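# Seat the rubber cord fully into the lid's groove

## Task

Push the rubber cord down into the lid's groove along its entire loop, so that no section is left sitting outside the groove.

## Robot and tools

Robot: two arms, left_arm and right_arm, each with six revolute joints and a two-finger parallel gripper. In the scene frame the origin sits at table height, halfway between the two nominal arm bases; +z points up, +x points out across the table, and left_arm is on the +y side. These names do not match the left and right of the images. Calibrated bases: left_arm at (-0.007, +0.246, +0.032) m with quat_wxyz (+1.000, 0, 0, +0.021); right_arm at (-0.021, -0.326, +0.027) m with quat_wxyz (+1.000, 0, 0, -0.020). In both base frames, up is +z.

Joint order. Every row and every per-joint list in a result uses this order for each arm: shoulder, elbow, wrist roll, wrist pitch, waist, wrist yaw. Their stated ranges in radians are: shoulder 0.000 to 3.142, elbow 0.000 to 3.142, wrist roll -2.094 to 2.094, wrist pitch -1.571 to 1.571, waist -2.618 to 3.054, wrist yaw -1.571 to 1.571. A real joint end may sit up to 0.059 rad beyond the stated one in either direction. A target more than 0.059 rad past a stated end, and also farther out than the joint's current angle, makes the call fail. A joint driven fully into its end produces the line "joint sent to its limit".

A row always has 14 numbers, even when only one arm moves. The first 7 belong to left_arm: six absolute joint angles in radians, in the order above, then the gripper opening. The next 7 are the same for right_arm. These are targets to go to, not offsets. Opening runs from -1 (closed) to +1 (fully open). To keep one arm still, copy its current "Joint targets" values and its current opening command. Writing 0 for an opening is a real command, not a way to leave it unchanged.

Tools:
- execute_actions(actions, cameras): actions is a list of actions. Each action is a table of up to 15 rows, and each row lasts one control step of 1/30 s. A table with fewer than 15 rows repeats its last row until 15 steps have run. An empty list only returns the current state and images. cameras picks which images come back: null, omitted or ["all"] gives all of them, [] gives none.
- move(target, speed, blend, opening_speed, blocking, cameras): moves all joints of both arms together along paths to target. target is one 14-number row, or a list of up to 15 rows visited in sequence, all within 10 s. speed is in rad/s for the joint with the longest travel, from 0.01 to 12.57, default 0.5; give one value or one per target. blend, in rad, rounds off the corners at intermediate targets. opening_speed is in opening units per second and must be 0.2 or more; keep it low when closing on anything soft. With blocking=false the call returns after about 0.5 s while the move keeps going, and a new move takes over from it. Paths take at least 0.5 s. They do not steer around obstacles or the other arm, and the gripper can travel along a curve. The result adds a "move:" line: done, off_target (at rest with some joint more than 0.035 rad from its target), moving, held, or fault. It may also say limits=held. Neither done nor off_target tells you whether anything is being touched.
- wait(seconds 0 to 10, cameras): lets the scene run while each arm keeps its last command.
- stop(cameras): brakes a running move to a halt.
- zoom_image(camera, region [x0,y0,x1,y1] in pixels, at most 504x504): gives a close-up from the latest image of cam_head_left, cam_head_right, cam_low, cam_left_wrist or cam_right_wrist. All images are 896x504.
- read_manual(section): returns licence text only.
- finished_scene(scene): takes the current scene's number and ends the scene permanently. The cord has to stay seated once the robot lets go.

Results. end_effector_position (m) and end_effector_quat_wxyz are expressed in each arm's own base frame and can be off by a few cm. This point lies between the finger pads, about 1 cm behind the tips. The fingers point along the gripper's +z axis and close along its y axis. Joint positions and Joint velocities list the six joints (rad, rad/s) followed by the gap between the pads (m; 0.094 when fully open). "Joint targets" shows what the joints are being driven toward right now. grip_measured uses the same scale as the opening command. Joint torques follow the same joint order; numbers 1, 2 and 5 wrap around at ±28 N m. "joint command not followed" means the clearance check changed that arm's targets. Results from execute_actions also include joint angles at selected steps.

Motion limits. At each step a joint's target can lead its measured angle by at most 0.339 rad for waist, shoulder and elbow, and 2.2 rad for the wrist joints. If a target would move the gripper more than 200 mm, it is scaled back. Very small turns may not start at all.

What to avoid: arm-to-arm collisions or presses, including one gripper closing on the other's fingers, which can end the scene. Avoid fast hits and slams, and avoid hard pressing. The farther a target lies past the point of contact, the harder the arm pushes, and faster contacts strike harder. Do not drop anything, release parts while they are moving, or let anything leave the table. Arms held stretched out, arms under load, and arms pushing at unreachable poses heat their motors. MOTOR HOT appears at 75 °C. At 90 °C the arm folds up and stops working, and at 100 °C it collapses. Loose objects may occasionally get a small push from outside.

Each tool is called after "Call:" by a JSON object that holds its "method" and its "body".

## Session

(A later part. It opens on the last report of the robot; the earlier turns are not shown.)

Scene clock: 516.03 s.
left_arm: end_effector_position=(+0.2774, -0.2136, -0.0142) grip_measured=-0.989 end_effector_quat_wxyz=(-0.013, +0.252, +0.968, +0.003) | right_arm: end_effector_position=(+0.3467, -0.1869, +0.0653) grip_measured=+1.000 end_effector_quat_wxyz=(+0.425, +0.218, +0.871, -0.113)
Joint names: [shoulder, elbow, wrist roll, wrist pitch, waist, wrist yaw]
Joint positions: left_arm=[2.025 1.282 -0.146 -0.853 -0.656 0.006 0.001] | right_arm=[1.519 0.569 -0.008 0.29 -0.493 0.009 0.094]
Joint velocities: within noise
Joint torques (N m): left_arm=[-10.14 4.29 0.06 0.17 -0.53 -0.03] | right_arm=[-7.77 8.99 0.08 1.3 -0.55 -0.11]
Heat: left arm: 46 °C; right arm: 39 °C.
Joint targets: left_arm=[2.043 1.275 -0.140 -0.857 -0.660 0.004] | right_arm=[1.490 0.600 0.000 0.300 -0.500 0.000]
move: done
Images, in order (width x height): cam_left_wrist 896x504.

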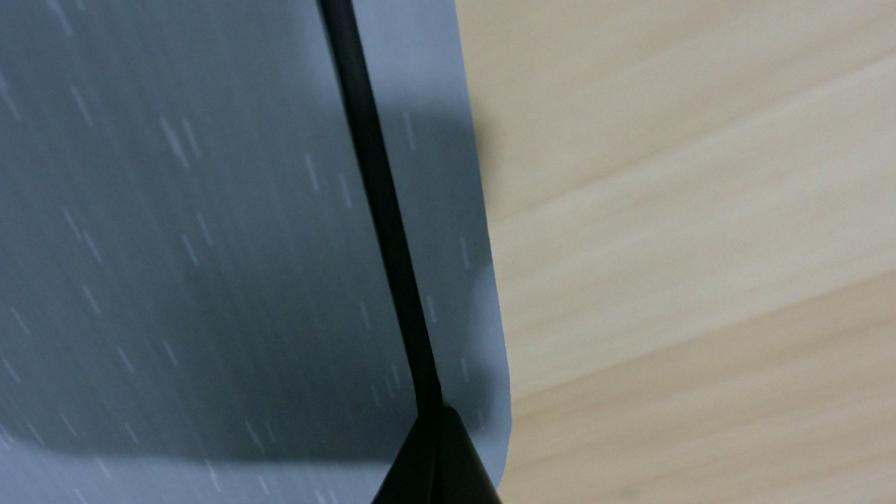

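Call:
{"method": "move", "body": {"target": [[1.87,1.262,-0.13,-0.838,-0.655,0.004,-1,1.49,0.6,0,0.3,-0.5,0,1],[1.87,1.262,-0.12,-0.838,-0.635,0.004,-1,1.49,0.6,0,0.3,-0.5,0,1],[1.87,1.262,-0.12,-0.838,-0.6565,0.004,-1,1.49,0.6,0,0.3,-0.5,0,1],[2.036,1.264,-0.12,-0.852,-0.6565,0.004,-1,1.49,0.6,0,0.3,-0.5,0,1]], "speed": [0.4,0.4,0.2,0.25], "cameras": ["cam_left_wrist"]}}

Call:
{"method": "zoom_image", "body": {"camera": "cam_left_wrist", "region": [300, 100, 700, 504]}}

Scene clock: 518.07 s.
left_arm: end_effector_position=(+0.2765, -0.2114, -0.0144) grip_measured=-0.989 end_effector_quat_wxyz=(-0.013, +0.261, +0.965, +0.003) | right_arm: end_effector_position=(+0.3467, -0.1869, +0.0653) grip_measured=+1.000 end_effector_quat_wxyz=(+0.425, +0.218, +0.871, -0.113)
Joint names: [shoulder, elbow, wrist roll, wrist pitch, waist, wrist yaw]
Joint positions: left_arm=[2.02 1.272 -0.126 -0.85 -0.653 0.004 0.001] | right_arm=[1.519 0.569 -0.008 0.29 -0.493 0.009 0.094]
Joint velocities: within noise
Joint torques (N m): left_arm=[-9.96 4.05 0.06 0.26 -0.23 -0.02] | right_arm=[-7.69 9.1 0.06 1.34 -0.69 -0.06]
Heat: left arm: 46 °C; right arm: 39 °C.
Joint targets: left_arm=[2.036 1.264 -0.120 -0.852 -0.657 0.004] | right_arm=[1.490 0.600 0.000 0.300 -0.500 0.000]
move: done
Images, in order (width x height): cam_left_wrist 896x504.

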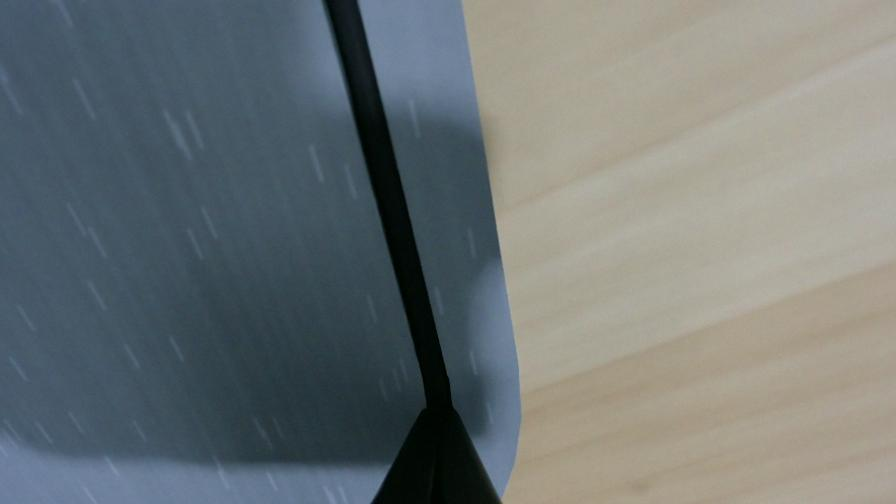

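Scaled by 1.248 from the camera's 896x504 image, which has a finer 1280x720 frame.

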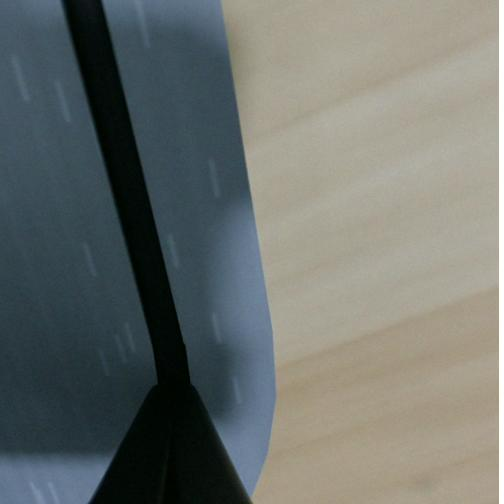

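Call:
{"method": "move", "body": {"target": [[2.074,1.226,-0.12,-0.822,-0.6565,0.004,-1,1.49,0.6,0,0.3,-0.5,0,1],[1.85,1.237,-0.06,-0.827,-0.64,0.004,-1,1.49,0.6,0,0.3,-0.5,0,1],[1.85,1.237,-0.06,-0.827,-0.6575,0.004,-1,1.49,0.6,0,0.3,-0.5,0,1],[2.018,1.238,-0.06,-0.841,-0.6575,0.004,-1,1.49,0.6,0,0.3,-0.5,0,1]], "speed": [0.15,0.4,0.2,0.25], "cameras": ["cam_left_wrist"]}}

Call:
{"method": "zoom_image", "body": {"camera": "cam_left_wrist", "region": [300, 100, 700, 504]}}

Scene clock: 520.27 s.
left_arm: end_effector_position=(+0.2722, -0.2082, -0.0147) grip_measured=-0.989 end_effector_quat_wxyz=(-0.012, +0.289, +0.957, +0.002) | right_arm: end_effector_position=(+0.3467, -0.1869, +0.0653) grip_measured=+1.000 end_effector_quat_wxyz=(+0.425, +0.218, +0.871, -0.113)
Joint names: [shoulder, elbow, wrist roll, wrist pitch, waist, wrist yaw]
Joint positions: left_arm=[2 1.241 -0.067 -0.836 -0.654 0.004 0.001] | right_arm=[1.519 0.569 -0.008 0.29 -0.493 0.009 0.094]
Joint velocities: within noise
Joint torques (N m): left_arm=[-9.8 4.71 0.08 0.11 -0.36 -0.03] | right_arm=[-7.57 8.94 0.08 1.3 -0.62 -0.07]
Heat: left arm: 46 °C; right arm: 39 °C.
Joint targets: left_arm=[2.018 1.238 -0.060 -0.841 -0.657 0.004] | right_arm=[1.490 0.600 0.000 0.300 -0.500 0.000]
move: done
Images, in order (width x height): cam_left_wrist 896x504.

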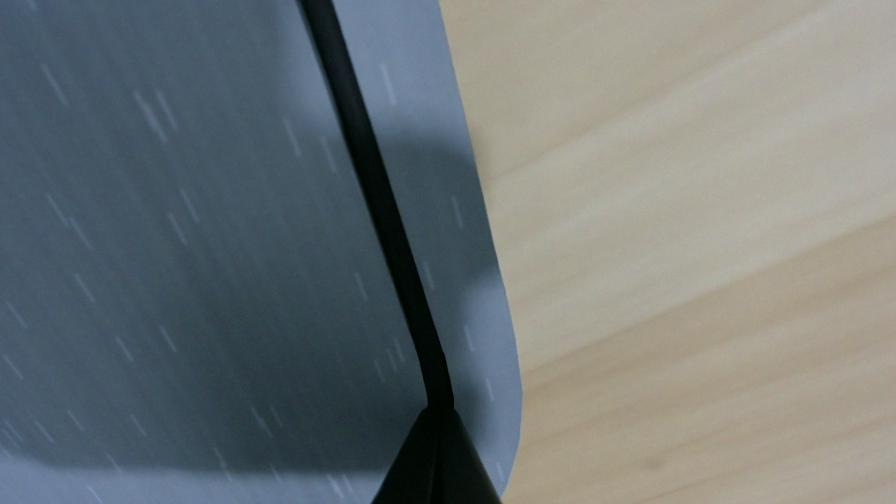

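Scaled by 1.248 from the camera's 896x504 image, which has a finer 1280x720 frame.

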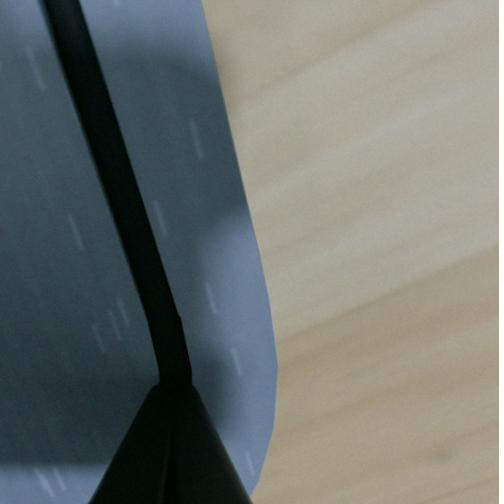

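Call:
{"method": "move", "body": {"target": [[2.056,1.2,-0.06,-0.811,-0.6575,0.004,-1,1.49,0.6,0,0.3,-0.5,0,1],[1.84,1.21,0.01,-0.817,-0.64,0.004,-1,1.49,0.6,0,0.3,-0.5,0,1],[1.84,1.21,0.01,-0.817,-0.6585,0.004,-1,1.49,0.6,0,0.3,-0.5,0,1],[2.0,1.212,0.01,-0.831,-0.6585,0.004,-1,1.49,0.6,0,0.3,-0.5,0,1]], "speed": [0.15,0.4,0.2,0.25], "cameras": ["cam_left_wrist"]}}

Call:
{"method": "zoom_image", "body": {"camera": "cam_left_wrist", "region": [300, 100, 700, 504]}}

Scene clock: 522.43 s.
left_arm: end_effector_position=(+0.2680, -0.2055, -0.0146) grip_measured=-0.989 end_effector_quat_wxyz=(-0.011, +0.323, +0.946, +0.001) | right_arm: end_effector_position=(+0.3467, -0.1869, +0.0653) grip_measured=+1.000 end_effector_quat_wxyz=(+0.425, +0.218, +0.871, -0.113)
Joint names: [shoulder, elbow, wrist roll, wrist pitch, waist, wrist yaw]
Joint positions: left_arm=[1.982 1.215 0.004 -0.826 -0.655 0.004 0.001] | right_arm=[1.519 0.569 -0.008 0.29 -0.493 0.009 0.094]
Joint velocities: within noise
Joint torques (N m): left_arm=[-9.61 4.52 0.05 0.19 -0.38 -0.04] | right_arm=[-7.61 9.1 0.07 1.3 -0.73 -0.08]
Heat: left arm: 46 °C; right arm: 39 °C.
Joint targets: left_arm=[2.000 1.212 0.010 -0.831 -0.658 0.004] | right_arm=[1.490 0.600 0.000 0.300 -0.500 0.000]
move: done
Images, in order (width x height): cam_left_wrist 896x504.

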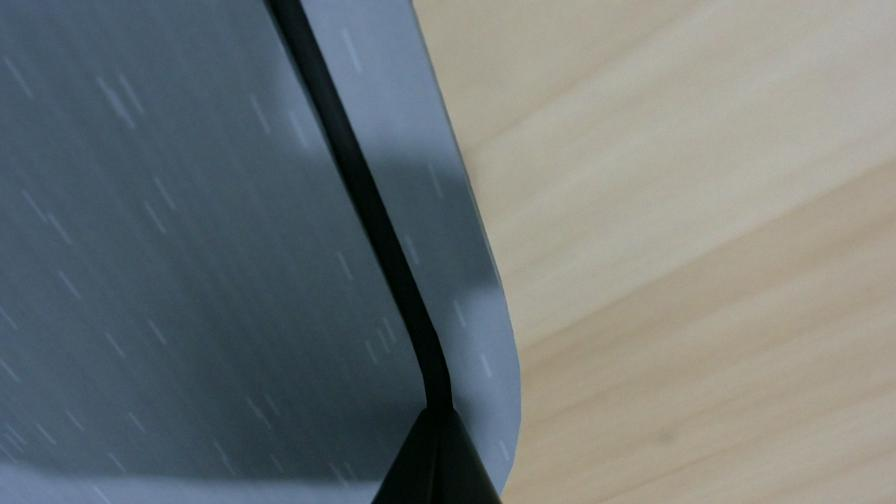

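Scaled by 1.248 from the camera's 896x504 image, which has a finer 1280x720 frame.

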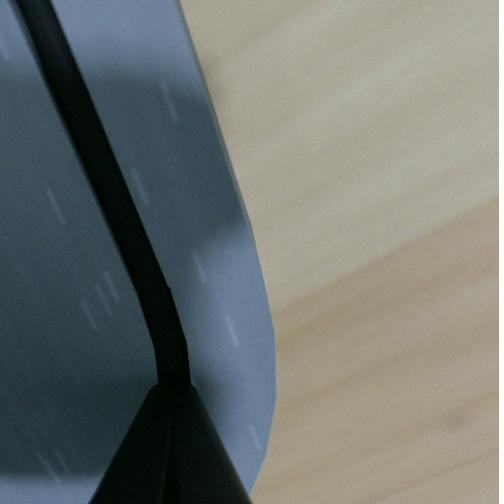

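Call:
{"method": "move", "body": {"target": [[2.04,1.174,0.01,-0.801,-0.6585,0.004,-1,1.49,0.6,0,0.3,-0.5,0,1],[1.82,1.182,0.08,-0.806,-0.64,0.004,-1,1.49,0.6,0,0.3,-0.5,0,1],[1.82,1.182,0.08,-0.806,-0.658,0.004,-1,1.49,0.6,0,0.3,-0.5,0,1],[1.982,1.184,0.08,-0.82,-0.658,0.004,-1,1.49,0.6,0,0.3,-0.5,0,1]], "speed": [0.15,0.4,0.2,0.25], "cameras": ["cam_left_wrist"]}}

Call:
{"method": "zoom_image", "body": {"camera": "cam_left_wrist", "region": [300, 100, 700, 504]}}

Scene clock: 524.73 s.
left_arm: end_effector_position=(+0.2640, -0.2022, -0.0147) grip_measured=-0.989 end_effector_quat_wxyz=(-0.010, +0.356, +0.934, +0.001) | right_arm: end_effector_position=(+0.3467, -0.1869, +0.0653) grip_measured=+1.000 end_effector_quat_wxyz=(+0.425, +0.218, +0.871, -0.113)
Joint names: [shoulder, elbow, wrist roll, wrist pitch, waist, wrist yaw]
Joint positions: left_arm=[1.964 1.187 0.073 -0.815 -0.654 0.004 0.001] | right_arm=[1.519 0.569 -0.008 0.29 -0.493 0.009 0.094]
Joint velocities: within noise
Joint torques (N m): left_arm=[-9.46 4.52 0.01 0.21 -0.21 -0.01] | right_arm=[-7.58 9.16 0.1 1.33 -0.55 -0.11]
Heat: left arm: 46 °C; right arm: 39 °C.
Joint targets: left_arm=[1.982 1.184 0.080 -0.820 -0.658 0.004] | right_arm=[1.490 0.600 0.000 0.300 -0.500 0.000]
move: done
Images, in order (width x height): cam_left_wrist 896x504.

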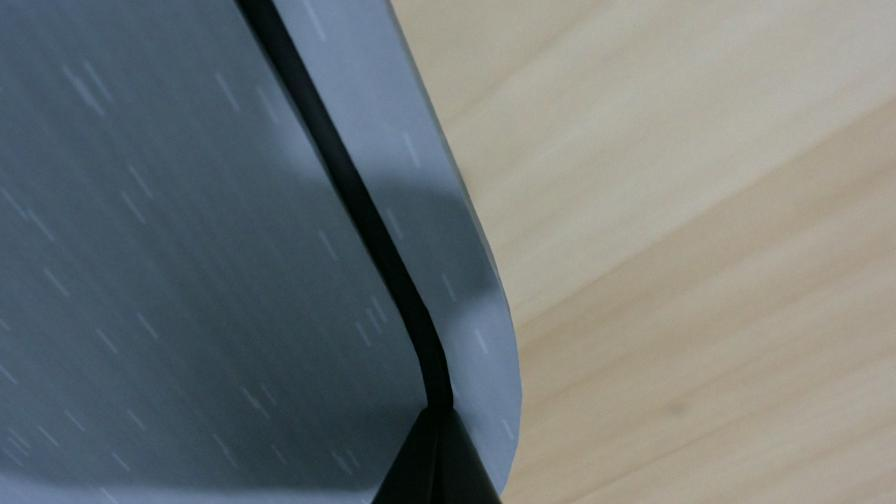

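Scaled by 1.248 from the camera's 896x504 image, which has a finer 1280x720 frame.

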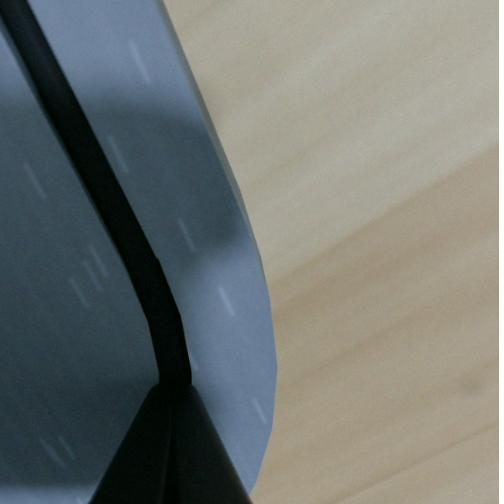

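Call:
{"method": "move", "body": {"target": [[2.022,1.146,0.08,-0.79,-0.658,0.004,-1,1.49,0.6,0,0.3,-0.5,0,1],[1.8,1.156,0.15,-0.796,-0.64,0.004,-1,1.49,0.6,0,0.3,-0.5,0,1],[1.8,1.156,0.15,-0.796,-0.656,0.004,-1,1.49,0.6,0,0.3,-0.5,0,1],[1.963,1.156,0.15,-0.81,-0.656,0.004,-1,1.49,0.6,0,0.3,-0.5,0,1],[2.003,1.118,0.15,-0.78,-0.656,0.004,-1,1.49,0.6,0,0.3,-0.5,0,1],[1.78,1.128,0.22,-0.786,-0.63,0.004,-1,1.49,0.6,0,0.3,-0.5,0,1],[1.78,1.128,0.22,-0.786,-0.653,0.004,-1,1.49,0.6,0,0.3,-0.5,0,1],[1.945,1.128,0.22,-0.8,-0.653,0.004,-1,1.49,0.6,0,0.3,-0.5,0,1]], "speed": [0.15,0.4,0.2,0.25,0.15,0.4,0.2,0.25], "cameras": ["cam_left_wrist"]}}

Call:
{"method": "zoom_image", "body": {"camera": "cam_left_wrist", "region": [300, 100, 700, 504]}}

Scene clock: 528.73 s.
left_arm: end_effector_position=(+0.2563, -0.1947, -0.0149) grip_measured=-0.989 end_effector_quat_wxyz=(-0.009, +0.419, +0.908, +0.000) | right_arm: end_effector_position=(+0.3467, -0.1869, +0.0653) grip_measured=+1.000 end_effector_quat_wxyz=(+0.425, +0.218, +0.871, -0.113)
Joint names: [shoulder, elbow, wrist roll, wrist pitch, waist, wrist yaw]
Joint positions: left_arm=[1.926 1.133 0.213 -0.795 -0.651 0.004 0.001] | right_arm=[1.519 0.569 -0.008 0.29 -0.493 0.009 0.094]
Joint velocities: within noise
Joint torques (N m): left_arm=[-8.76 4.75 -0.02 0.21 -0.38 0.02] | right_arm=[-7.6 8.95 0.05 1.3 -0.62 -0.11]
Heat: left arm: 45 °C; right arm: 39 °C.
Joint targets: left_arm=[1.945 1.128 0.220 -0.800 -0.653 0.004] | right_arm=[1.490 0.600 0.000 0.300 -0.500 0.000]
move: done
Images, in order (width x height): cam_left_wrist 896x504.

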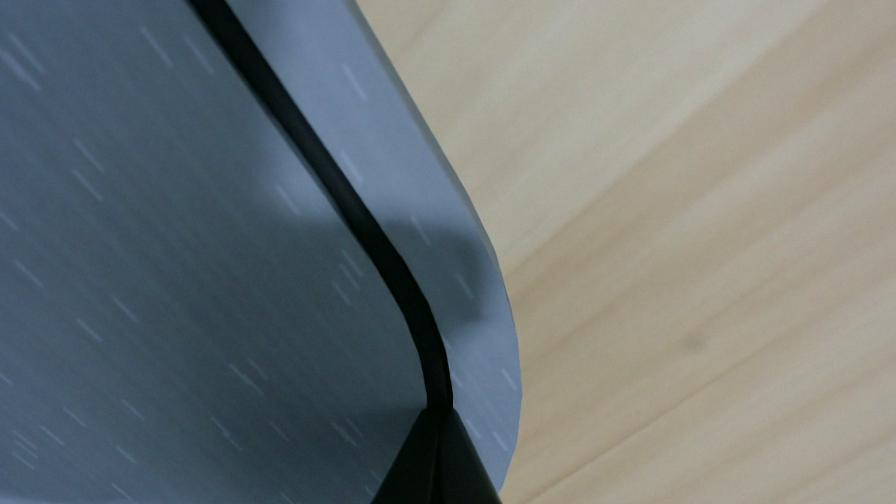

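Scaled by 1.248 from the camera's 896x504 image, which has a finer 1280x720 frame.

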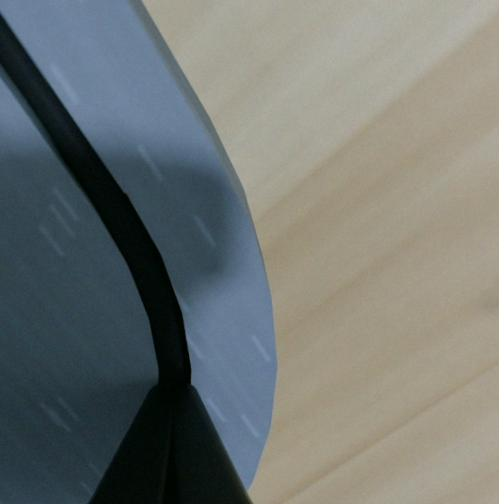

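Call:
{"method": "move", "body": {"target": [[1.985,1.09,0.22,-0.77,-0.653,0.004,-1,1.49,0.6,0,0.3,-0.5,0,1],[1.76,1.102,0.29,-0.777,-0.625,0.004,-1,1.49,0.6,0,0.3,-0.5,0,1],[1.76,1.102,0.29,-0.777,-0.6493,0.004,-1,1.49,0.6,0,0.3,-0.5,0,1],[1.924,1.102,0.29,-0.791,-0.6493,0.004,-1,1.49,0.6,0,0.3,-0.5,0,1],[1.964,1.064,0.29,-0.761,-0.6493,0.004,-1,1.49,0.6,0,0.3,-0.5,0,1],[1.74,1.077,0.36,-0.769,-0.62,0.004,-1,1.49,0.6,0,0.3,-0.5,0,1],[1.74,1.077,0.36,-0.769,-0.644,0.004,-1,1.49,0.6,0,0.3,-0.5,0,1],[1.906,1.077,0.36,-0.783,-0.644,0.004,-1,1.49,0.6,0,0.3,-0.5,0,1]], "speed": [0.15,0.4,0.2,0.25,0.15,0.4,0.2,0.25], "cameras": ["cam_left_wrist"]}}

Call:
{"method": "zoom_image", "body": {"camera": "cam_left_wrist", "region": [300, 100, 700, 504]}}

Scene clock: 532.93 s.
left_arm: end_effector_position=(+0.2501, -0.1855, -0.0147) grip_measured=-0.989 end_effector_quat_wxyz=(-0.007, +0.477, +0.879, +0.001) | right_arm: end_effector_position=(+0.3467, -0.1869, +0.0653) grip_measured=+1.000 end_effector_quat_wxyz=(+0.425, +0.218, +0.871, -0.113)
Joint names: [shoulder, elbow, wrist roll, wrist pitch, waist, wrist yaw]
Joint positions: left_arm=[1.888 1.08 0.353 -0.777 -0.642 0 0.001] | right_arm=[1.519 0.569 -0.008 0.29 -0.493 0.009 0.094]
Joint velocities: within noise
Joint torques (N m): left_arm=[-8.54 4.34 0.02 0.22 -0.32 0.09] | right_arm=[-7.61 9.05 0.09 1.37 -0.55 -0.12]
Heat: left arm: 45 °C; right arm: 39 °C.
Joint targets: left_arm=[1.906 1.077 0.360 -0.783 -0.644 0.004] | right_arm=[1.490 0.600 0.000 0.300 -0.500 0.000]
move: done
Images, in order (width x height): cam_left_wrist 896x504.

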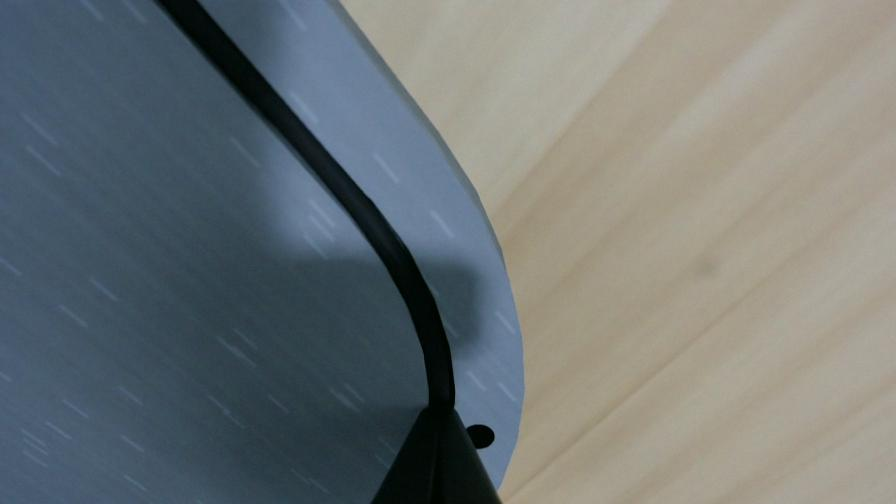

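Scaled by 1.248 from the camera's 896x504 image, which has a finer 1280x720 frame.

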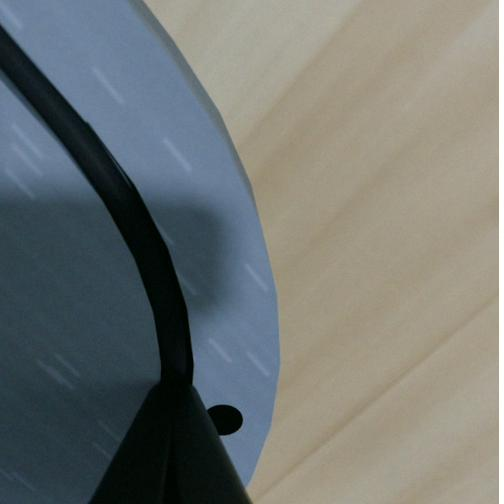

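Call:
{"method": "move", "body": {"target": [[1.946,1.039,0.36,-0.753,-0.644,0.004,-1,1.49,0.6,0,0.3,-0.5,0,1],[1.72,1.053,0.43,-0.761,-0.61,0.004,-1,1.49,0.6,0,0.3,-0.5,0,1],[1.72,1.053,0.43,-0.761,-0.636,0.004,-1,1.49,0.6,0,0.3,-0.5,0,1],[1.886,1.053,0.43,-0.775,-0.636,0.004,-1,1.49,0.6,0,0.3,-0.5,0,1],[1.926,1.015,0.43,-0.745,-0.636,0.004,-1,1.49,0.6,0,0.3,-0.5,0,1],[1.7,1.03,0.5,-0.754,-0.6,0.004,-1,1.49,0.6,0,0.3,-0.5,0,1],[1.7,1.03,0.5,-0.754,-0.628,0.004,-1,1.49,0.6,0,0.3,-0.5,0,1],[1.868,1.03,0.5,-0.768,-0.628,0.004,-1,1.49,0.6,0,0.3,-0.5,0,1]], "speed": [0.15,0.4,0.2,0.25,0.15,0.4,0.2,0.25], "cameras": ["cam_left_wrist"]}}

Call:
{"method": "zoom_image", "body": {"camera": "cam_left_wrist", "region": [300, 100, 700, 504]}}

Scene clock: 537.30 s.
left_arm: end_effector_position=(+0.2453, -0.1754, -0.0145) grip_measured=-0.989 end_effector_quat_wxyz=(-0.005, +0.531, +0.848, +0.002) | right_arm: end_effector_position=(+0.3467, -0.1869, +0.0653) grip_measured=+1.000 end_effector_quat_wxyz=(+0.425, +0.218, +0.871, -0.113)
Joint names: [shoulder, elbow, wrist roll, wrist pitch, waist, wrist yaw]
Joint positions: left_arm=[1.853 1.033 0.493 -0.762 -0.626 -0.003 0.001] | right_arm=[1.519 0.569 -0.008 0.29 -0.493 0.009 0.094]
Joint velocities: within noise
Joint torques (N m): left_arm=[-8.2 4.52 0.04 0.15 -0.08 0.05] | right_arm=[-7.58 9.09 0.04 1.34 -0.49 -0.12]
Heat: left arm: 44 °C; right arm: 39 °C.
Joint targets: left_arm=[1.868 1.030 0.500 -0.768 -0.628 0.004] | right_arm=[1.490 0.600 0.000 0.300 -0.500 0.000]
move: done
Images, in order (width x height): cam_left_wrist 896x504.

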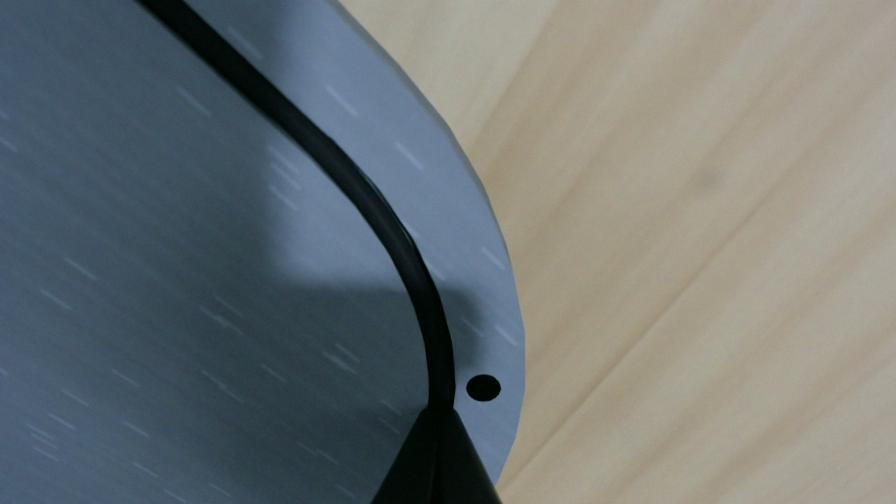

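Scaled by 1.248 from the camera's 896x504 image, which has a finer 1280x720 frame.

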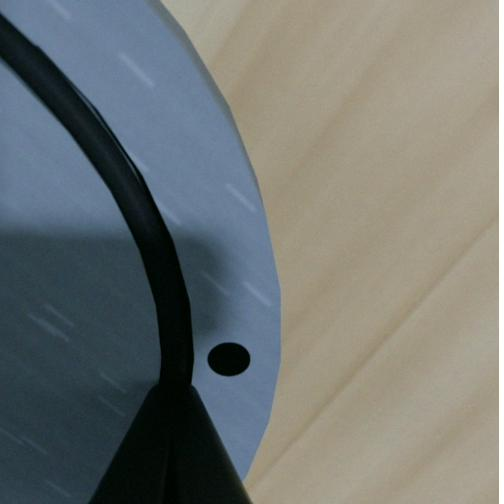

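Call:
{"method": "move", "body": {"target": [[1.908,0.992,0.5,-0.738,-0.628,0.004,-1,1.49,0.6,0,0.3,-0.5,0,1],[1.69,1.008,0.57,-0.748,-0.59,0.004,-1,1.49,0.6,0,0.3,-0.5,0,1],[1.69,1.008,0.57,-0.748,-0.617,0.004,-1,1.49,0.6,0,0.3,-0.5,0,1],[1.852,1.008,0.57,-0.762,-0.617,0.004,-1,1.49,0.6,0,0.3,-0.5,0,1],[1.892,0.97,0.57,-0.732,-0.617,0.004,-1,1.49,0.6,0,0.3,-0.5,0,1],[1.67,0.987,0.64,-0.742,-0.58,0.004,-1,1.49,0.6,0,0.3,-0.5,0,1],[1.67,0.987,0.64,-0.742,-0.607,0.004,-1,1.49,0.6,0,0.3,-0.5,0,1],[1.835,0.987,0.64,-0.756,-0.607,0.004,-1,1.49,0.6,0,0.3,-0.5,0,1]], "speed": [0.15,0.4,0.2,0.25,0.15,0.4,0.2,0.25], "cameras": ["cam_left_wrist"]}}

Call:
{"method": "zoom_image", "body": {"camera": "cam_left_wrist", "region": [300, 100, 700, 504]}}

Scene clock: 541.53 s.
left_arm: end_effector_position=(+0.2399, -0.1643, -0.0148) grip_measured=-0.989 end_effector_quat_wxyz=(-0.007, +0.580, +0.815, +0.001) | right_arm: end_effector_position=(+0.3467, -0.1869, +0.0653) grip_measured=+1.000 end_effector_quat_wxyz=(+0.425, +0.218, +0.871, -0.113)
Joint names: [shoulder, elbow, wrist roll, wrist pitch, waist, wrist yaw]
Joint positions: left_arm=[1.821 0.989 0.633 -0.754 -0.605 -0.001 0.001] | right_arm=[1.519 0.569 -0.008 0.29 -0.493 0.009 0.094]
Joint velocities: within noise
Joint torques (N m): left_arm=[-7.94 4.64 0.03 0.23 -0.21 0.01] | right_arm=[-7.54 8.99 0.03 1.31 -0.68 -0.12]
Heat: left arm: 44 °C; right arm: 39 °C.
Joint targets: left_arm=[1.835 0.987 0.640 -0.756 -0.607 0.004] | right_arm=[1.490 0.600 0.000 0.300 -0.500 0.000]
move: done
Images, in order (width x height): cam_left_wrist 896x504.

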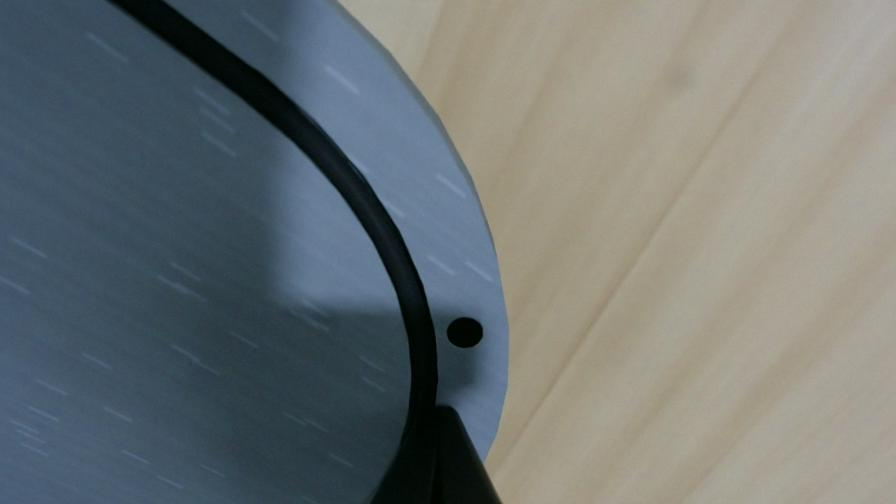

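Scaled by 1.248 from the camera's 896x504 image, which has a finer 1280x720 frame.

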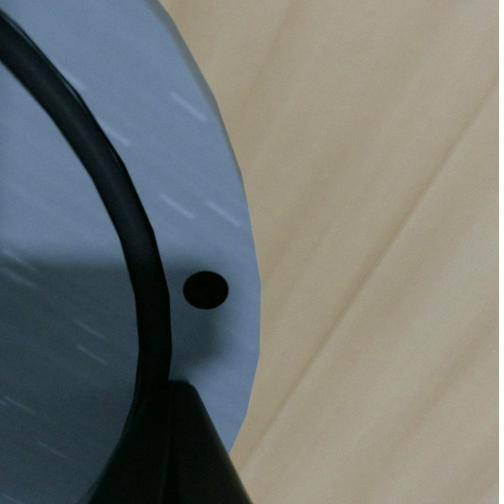

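Call:
{"method": "move", "body": {"target": [[1.67,0.987,0.64,-0.742,-0.6,0.004,-1,1.49,0.6,0,0.3,-0.5,0,1],[1.67,0.995,0.65,-0.742,-0.575,0.004,-1,1.49,0.6,0,0.3,-0.5,0,1],[1.67,0.995,0.65,-0.742,-0.597,0.004,-1,1.49,0.6,0,0.3,-0.5,0,1],[1.84,0.997,0.65,-0.758,-0.597,0.004,-1,1.49,0.6,0,0.3,-0.5,0,1]], "speed": [0.4,0.4,0.2,0.25], "cameras": ["cam_left_wrist"]}}

Call:
{"method": "zoom_image", "body": {"camera": "cam_left_wrist", "region": [300, 100, 700, 504]}}

Scene clock: 543.57 s.
left_arm: end_effector_position=(+0.2420, -0.1614, -0.0147) grip_measured=-0.989 end_effector_quat_wxyz=(-0.007, +0.579, +0.815, +0.001) | right_arm: end_effector_position=(+0.3467, -0.1869, +0.0653) grip_measured=+1.000 end_effector_quat_wxyz=(+0.425, +0.218, +0.871, -0.113)
Joint names: [shoulder, elbow, wrist roll, wrist pitch, waist, wrist yaw]
Joint positions: left_arm=[1.821 0.99 0.643 -0.754 -0.593 -0.003 0.001] | right_arm=[1.519 0.569 -0.008 0.29 -0.493 0.009 0.094]
Joint velocities: within noise
Joint torques (N m): left_arm=[-7.65 5.12 0.04 0.27 -0.16 0] | right_arm=[-7.43 9.06 0.06 1.33 -0.65 -0.12]
Heat: left arm: 44 °C; right arm: 39 °C.
Joint targets: left_arm=[1.840 0.997 0.650 -0.758 -0.597 0.004] | right_arm=[1.490 0.600 0.000 0.300 -0.500 0.000]
move: done
Images, in order (width x height): cam_left_wrist 896x504.

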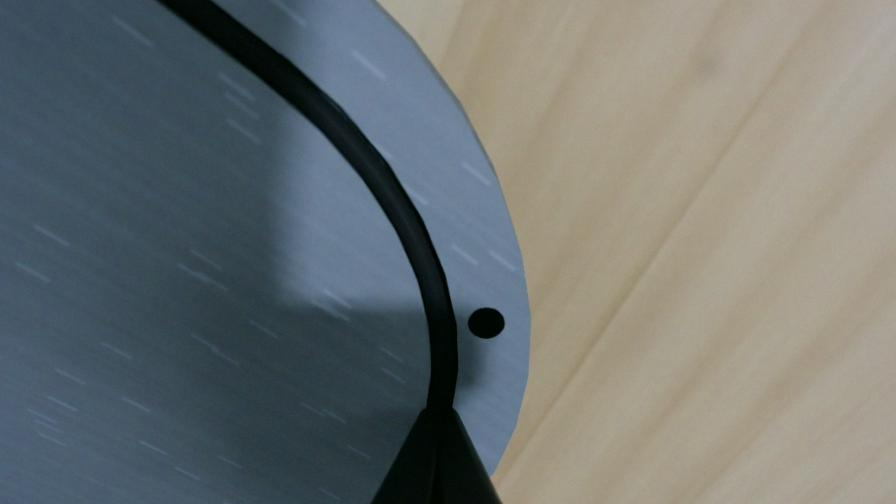

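Scaled by 1.248 from the camera's 896x504 image, which has a finer 1280x720 frame.

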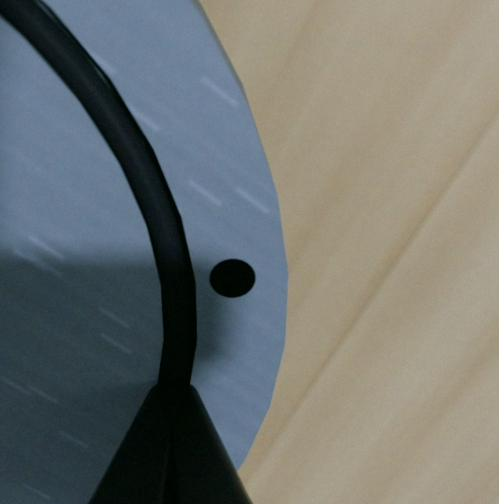

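Call:
{"method": "move", "body": {"target": [[1.873,0.955,0.65,-0.728,-0.597,0.004,-1,1.49,0.6,0,0.3,-0.5,0,1],[1.65,0.975,0.75,-0.738,-0.555,0.004,-1,1.49,0.6,0,0.3,-0.5,0,1],[1.65,0.975,0.75,-0.738,-0.5785,0.004,-1,1.49,0.6,0,0.3,-0.5,0,1],[1.823,0.975,0.75,-0.753,-0.5785,0.004,-1,1.49,0.6,0,0.3,-0.5,0,1]], "speed": [0.15,0.4,0.2,0.25], "cameras": ["cam_left_wrist"]}}

Call:
{"method": "zoom_image", "body": {"camera": "cam_left_wrist", "region": [300, 100, 700, 504]}}

Scene clock: 554.60 s.
left_arm: end_effector_position=(+0.2429, -0.1559, -0.0144) grip_measured=-0.989 end_effector_quat_wxyz=(-0.005, +0.612, +0.791, +0.001) | right_arm: end_effector_position=(+0.3467, -0.1869, +0.0653) grip_measured=+1.000 end_effector_quat_wxyz=(+0.425, +0.218, +0.871, -0.113)
Joint names: [shoulder, elbow, wrist roll, wrist pitch, waist, wrist yaw]
Joint positions: left_arm=[1.809 0.975 0.742 -0.747 -0.576 -0.002 0.001] | right_arm=[1.519 0.569 -0.008 0.29 -0.493 0.009 0.094]
Joint velocities: within noise
Joint torques (N m): left_arm=[-7.9 4.67 0.03 0.24 -0.01 0.05] | right_arm=[-7.61 9.17 0.08 1.32 -0.65 -0.07]
Heat: left arm: 43 °C; right arm: 39 °C.
Joint targets: left_arm=[1.823 0.975 0.750 -0.753 -0.578 0.004] | right_arm=[1.490 0.600 0.000 0.300 -0.500 0.000]
move: done
Images, in order (width x height): cam_left_wrist 896x504.

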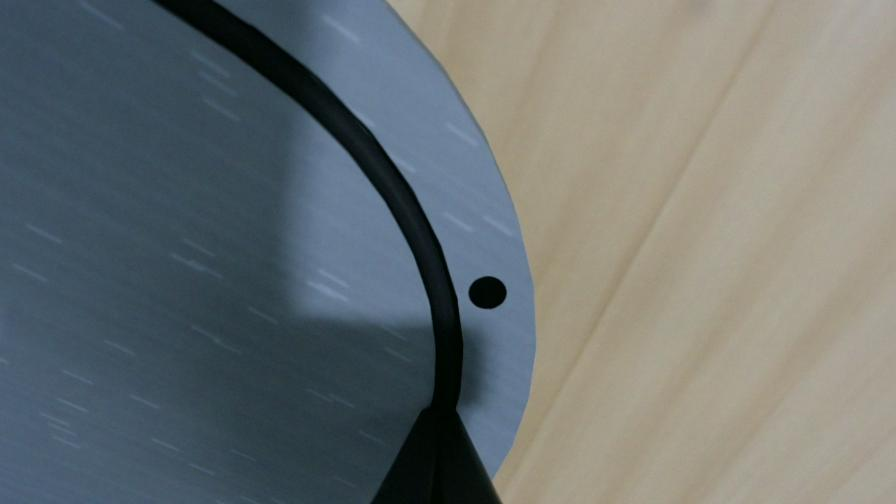

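Scaled by 1.248 from the camera's 896x504 image, which has a finer 1280x720 frame.

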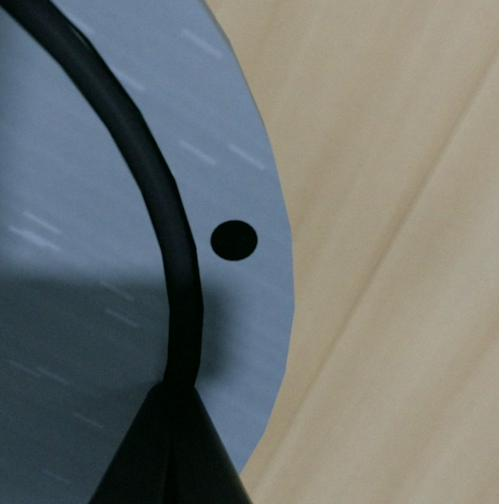

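Call:
{"method": "move", "body": {"target": [[1.86,0.935,0.75,-0.723,-0.5785,0.004,-1,1.49,0.6,0,0.3,-0.5,0,1],[1.64,0.954,0.83,-0.732,-0.53,0.004,-1,1.49,0.6,0,0.3,-0.5,0,1],[1.64,0.954,0.83,-0.732,-0.561,0.004,-1,1.49,0.6,0,0.3,-0.5,0,1],[1.808,0.954,0.83,-0.747,-0.561,0.004,-1,1.49,0.6,0,0.3,-0.5,0,1]], "speed": [0.15,0.4,0.2,0.25], "cameras": ["cam_left_wrist"]}}

Call:
{"method": "zoom_image", "body": {"camera": "cam_left_wrist", "region": [300, 100, 700, 504]}}

Scene clock: 557.03 s.
left_arm: end_effector_position=(+0.2420, -0.1499, -0.0146) grip_measured=-0.989 end_effector_quat_wxyz=(-0.004, +0.637, +0.771, +0.000) | right_arm: end_effector_position=(+0.3467, -0.1869, +0.0653) grip_measured=+1.000 end_effector_quat_wxyz=(+0.425, +0.218, +0.871, -0.113)
Joint names: [shoulder, elbow, wrist roll, wrist pitch, waist, wrist yaw]
Joint positions: left_arm=[1.794 0.955 0.822 -0.74 -0.559 -0.001 0.001] | right_arm=[1.519 0.569 -0.008 0.29 -0.493 0.009 0.094]
Joint velocities: within noise
Joint torques (N m): left_arm=[-7.68 4.51 0.04 0.13 -0.23 0.04] | right_arm=[-7.79 9.06 0.07 1.32 -0.87 -0.11]
Heat: left arm: 43 °C; right arm: 39 °C.
Joint targets: left_arm=[1.808 0.954 0.830 -0.747 -0.561 0.004] | right_arm=[1.490 0.600 0.000 0.300 -0.500 0.000]
move: done
Images, in order (width x height): cam_left_wrist 896x504.

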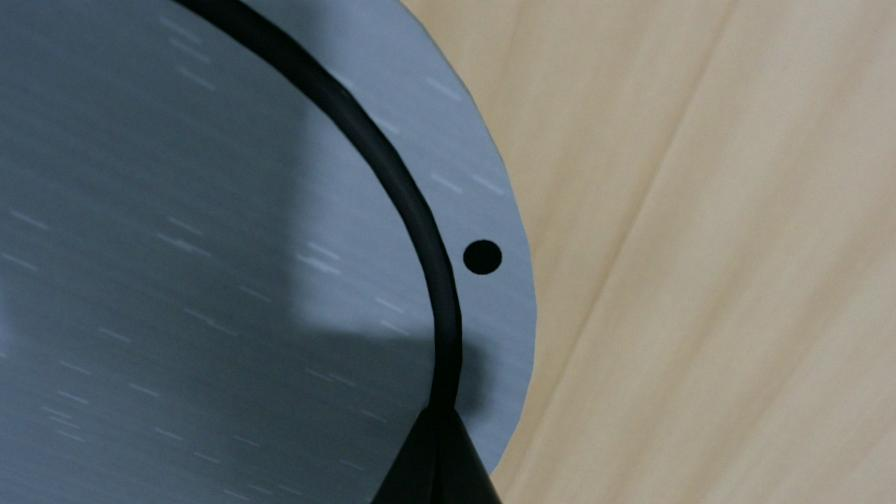

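Scaled by 1.248 from the camera's 896x504 image, which has a finer 1280x720 frame.

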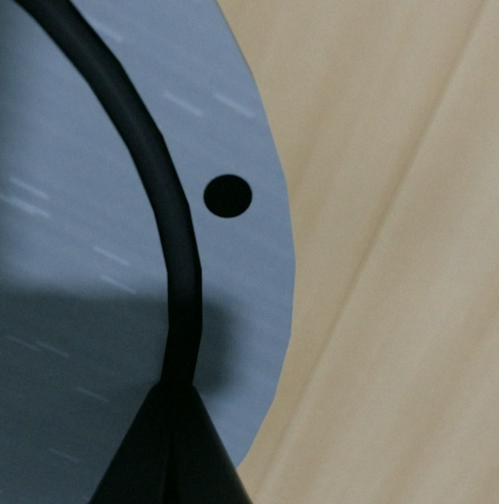

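Call:
{"method": "move", "body": {"target": [[1.845,0.914,0.83,-0.717,-0.561,0.004,-1,1.49,0.6,0,0.3,-0.5,0,1],[1.63,0.938,0.93,-0.728,-0.51,0.004,-1,1.49,0.6,0,0.3,-0.5,0,1],[1.63,0.938,0.93,-0.728,-0.543,0.004,-1,1.49,0.6,0,0.3,-0.5,0,1],[1.796,0.938,0.93,-0.743,-0.543,0.004,-1,1.49,0.6,0,0.3,-0.5,0,1]], "speed": [0.15,0.4,0.2,0.25], "cameras": ["cam_left_wrist"]}}

Call:
{"method": "zoom_image", "body": {"camera": "cam_left_wrist", "region": [300, 100, 700, 504]}}

Scene clock: 559.33 s.
left_arm: end_effector_position=(+0.2401, -0.1431, -0.0148) grip_measured=-0.989 end_effector_quat_wxyz=(-0.006, +0.668, +0.744, -0.001) | right_arm: end_effector_position=(+0.3467, -0.1869, +0.0653) grip_measured=+1.000 end_effector_quat_wxyz=(+0.425, +0.218, +0.871, -0.113)
Joint names: [shoulder, elbow, wrist roll, wrist pitch, waist, wrist yaw]
Joint positions: left_arm=[1.781 0.937 0.922 -0.739 -0.541 0 0.001] | right_arm=[1.519 0.569 -0.008 0.29 -0.493 0.009 0.094]
Joint velocities: within noise
Joint torques (N m): left_arm=[-7.47 4.66 0.08 0.24 -0.23 0.07] | right_arm=[-7.71 8.87 0.09 1.32 -0.47 -0.09]
Heat: left arm: 43 °C; right arm: 39 °C.
Joint targets: left_arm=[1.796 0.938 0.930 -0.743 -0.543 0.004] | right_arm=[1.490 0.600 0.000 0.300 -0.500 0.000]
move: done
Images, in order (width x height): cam_left_wrist 896x504.

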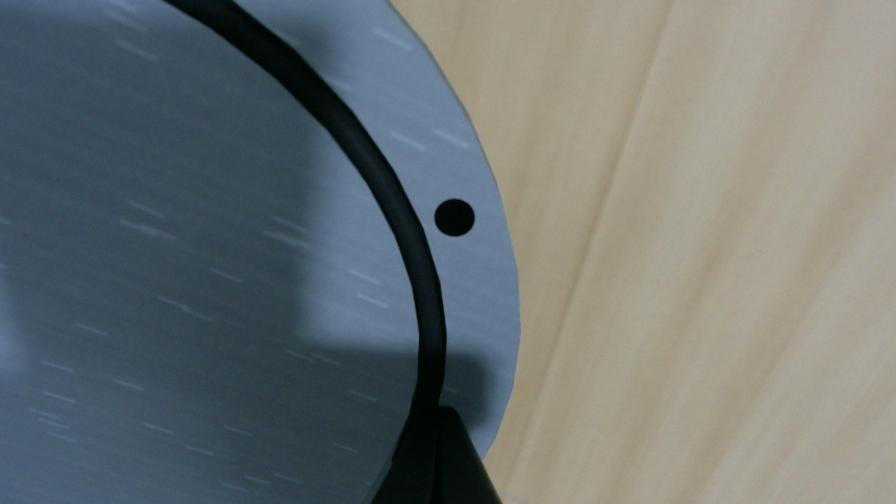

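Scaled by 1.248 from the camera's 896x504 image, which has a finer 1280x720 frame.

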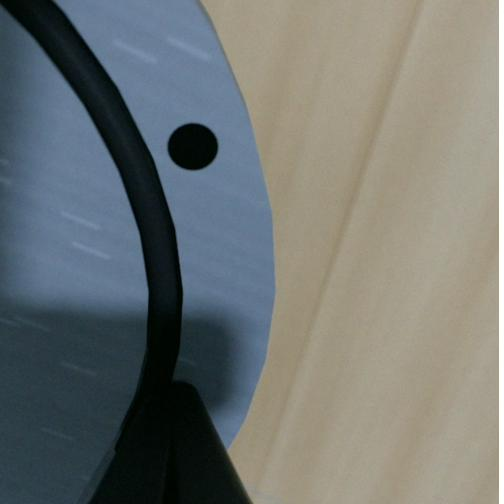

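Call:
{"method": "move", "body": {"target": [[1.63,0.95,0.93,-0.731,-0.53,0.004,-1,1.49,0.6,0,0.3,-0.5,0,1],[1.63,0.95,0.93,-0.731,-0.516,0.004,-1,1.49,0.6,0,0.3,-0.5,0,1],[1.63,0.95,0.93,-0.731,-0.5375,0.004,-1,1.49,0.6,0,0.3,-0.5,0,1],[1.804,0.952,0.93,-0.747,-0.5375,0.004,-1,1.49,0.6,0,0.3,-0.5,0,1]], "speed": [0.4,0.4,0.2,0.25], "cameras": ["cam_left_wrist"]}}

Call:
{"method": "zoom_image", "body": {"camera": "cam_left_wrist", "region": [300, 100, 700, 504]}}

Scene clock: 561.33 s.
left_arm: end_effector_position=(+0.2402, -0.1406, -0.0150) grip_measured=-0.989 end_effector_quat_wxyz=(-0.009, +0.666, +0.746, -0.001) | right_arm: end_effector_position=(+0.3467, -0.1869, +0.0653) grip_measured=+1.000 end_effector_quat_wxyz=(+0.425, +0.218, +0.871, -0.113)
Joint names: [shoulder, elbow, wrist roll, wrist pitch, waist, wrist yaw]
Joint positions: left_arm=[1.783 0.939 0.923 -0.745 -0.534 -0.002 0.001] | right_arm=[1.519 0.569 -0.008 0.29 -0.493 0.009 0.094]
Joint velocities: within noise
Joint torques (N m): left_arm=[-6.9 5.89 0.06 0.18 -0.21 0.01] | right_arm=[-7.71 9.14 0.07 1.35 -0.58 -0.09]
Heat: left arm: 42 °C; right arm: 39 °C.
Joint targets: left_arm=[1.804 0.952 0.930 -0.747 -0.538 0.004] | right_arm=[1.490 0.600 0.000 0.300 -0.500 0.000]
move: done
Images, in order (width x height): cam_left_wrist 896x504.

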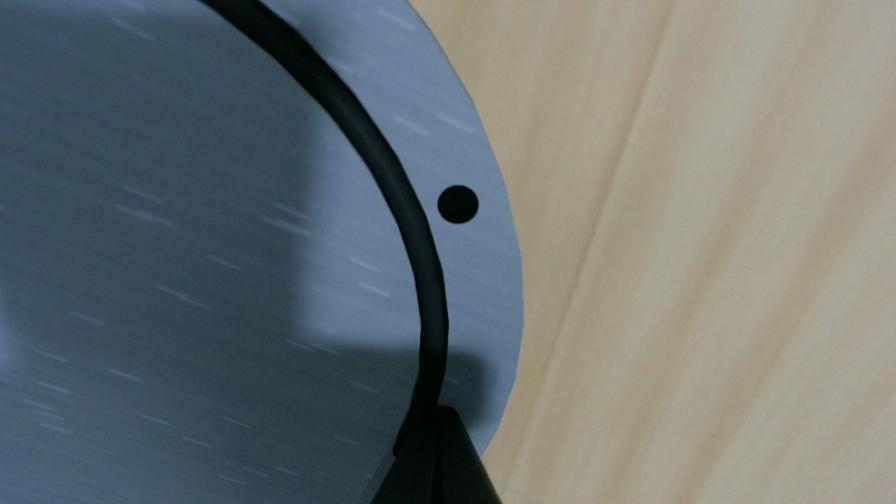

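Scaled by 1.248 from the camera's 896x504 image, which has a finer 1280x720 frame.

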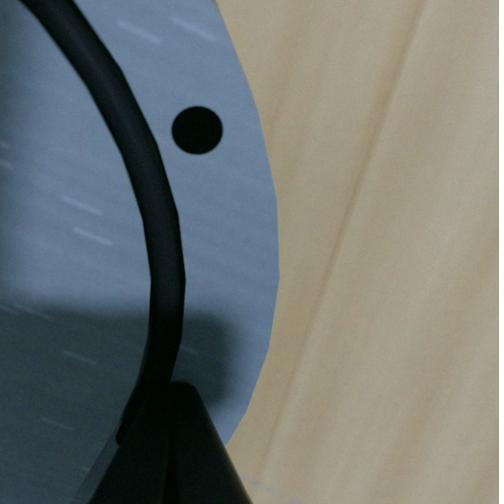

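Call:
{"method": "move", "body": {"target": [[1.63,0.985,0.95,-0.715,-0.53,0.004,-1,1.49,0.6,0,0.3,-0.5,0,1],[1.63,0.96,0.98,-0.725,-0.516,0.004,-1,1.49,0.6,0,0.3,-0.5,0,1],[1.63,0.96,0.98,-0.725,-0.541,0.004,-1,1.49,0.6,0,0.3,-0.5,0,1],[1.806,0.956,0.98,-0.738,-0.541,0.004,-1,1.49,0.6,0,0.3,-0.5,0,1]], "speed": [0.4,0.4,0.2,0.25], "cameras": ["cam_left_wrist"]}}

Call:
{"method": "zoom_image", "body": {"camera": "cam_left_wrist", "region": [300, 100, 700, 504]}}

Scene clock: 563.47 s.
left_arm: end_effector_position=(+0.2472, -0.1459, -0.0145) grip_measured=-0.989 end_effector_quat_wxyz=(+0.000, +0.685, +0.728, +0.001) | right_arm: end_effector_position=(+0.3467, -0.1869, +0.0653) grip_measured=+1.000 end_effector_quat_wxyz=(+0.425, +0.218, +0.871, -0.113)
Joint names: [shoulder, elbow, wrist roll, wrist pitch, waist, wrist yaw]
Joint positions: left_arm=[1.794 0.956 0.972 -0.731 -0.538 -0.002 0.001] | right_arm=[1.519 0.569 -0.008 0.29 -0.493 0.009 0.094]
Joint velocities: within noise
Joint torques (N m): left_arm=[-7.82 4.71 0.06 0.19 -0.14 0.06] | right_arm=[-7.65 9.1 0.02 1.33 -0.51 -0.09]
Heat: left arm: 42 °C; right arm: 39 °C.
Joint targets: left_arm=[1.806 0.956 0.980 -0.738 -0.541 0.004] | right_arm=[1.490 0.600 0.000 0.300 -0.500 0.000]
move: done
Images, in order (width x height): cam_left_wrist 896x504.

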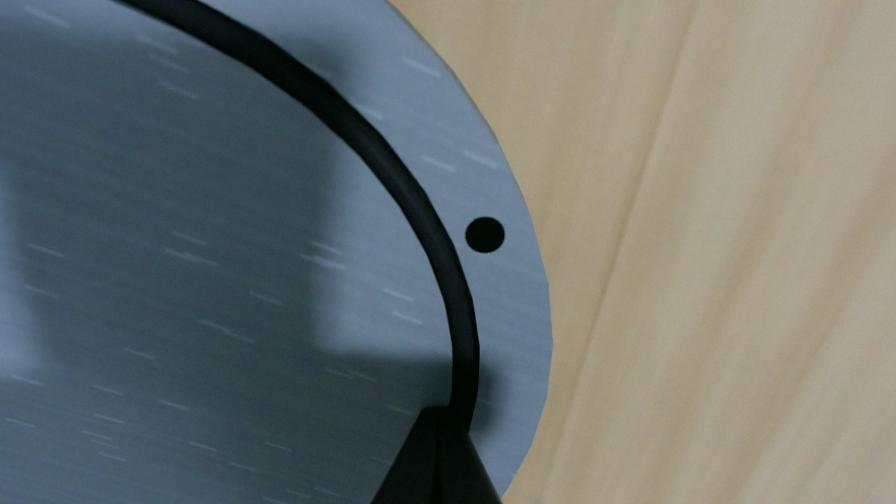

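Scaled by 1.248 from the camera's 896x504 image, which has a finer 1280x720 frame.

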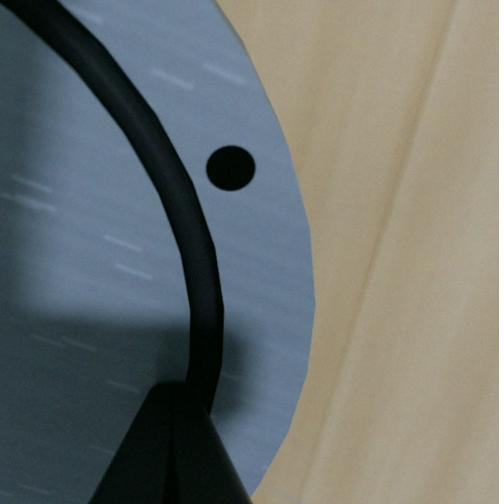

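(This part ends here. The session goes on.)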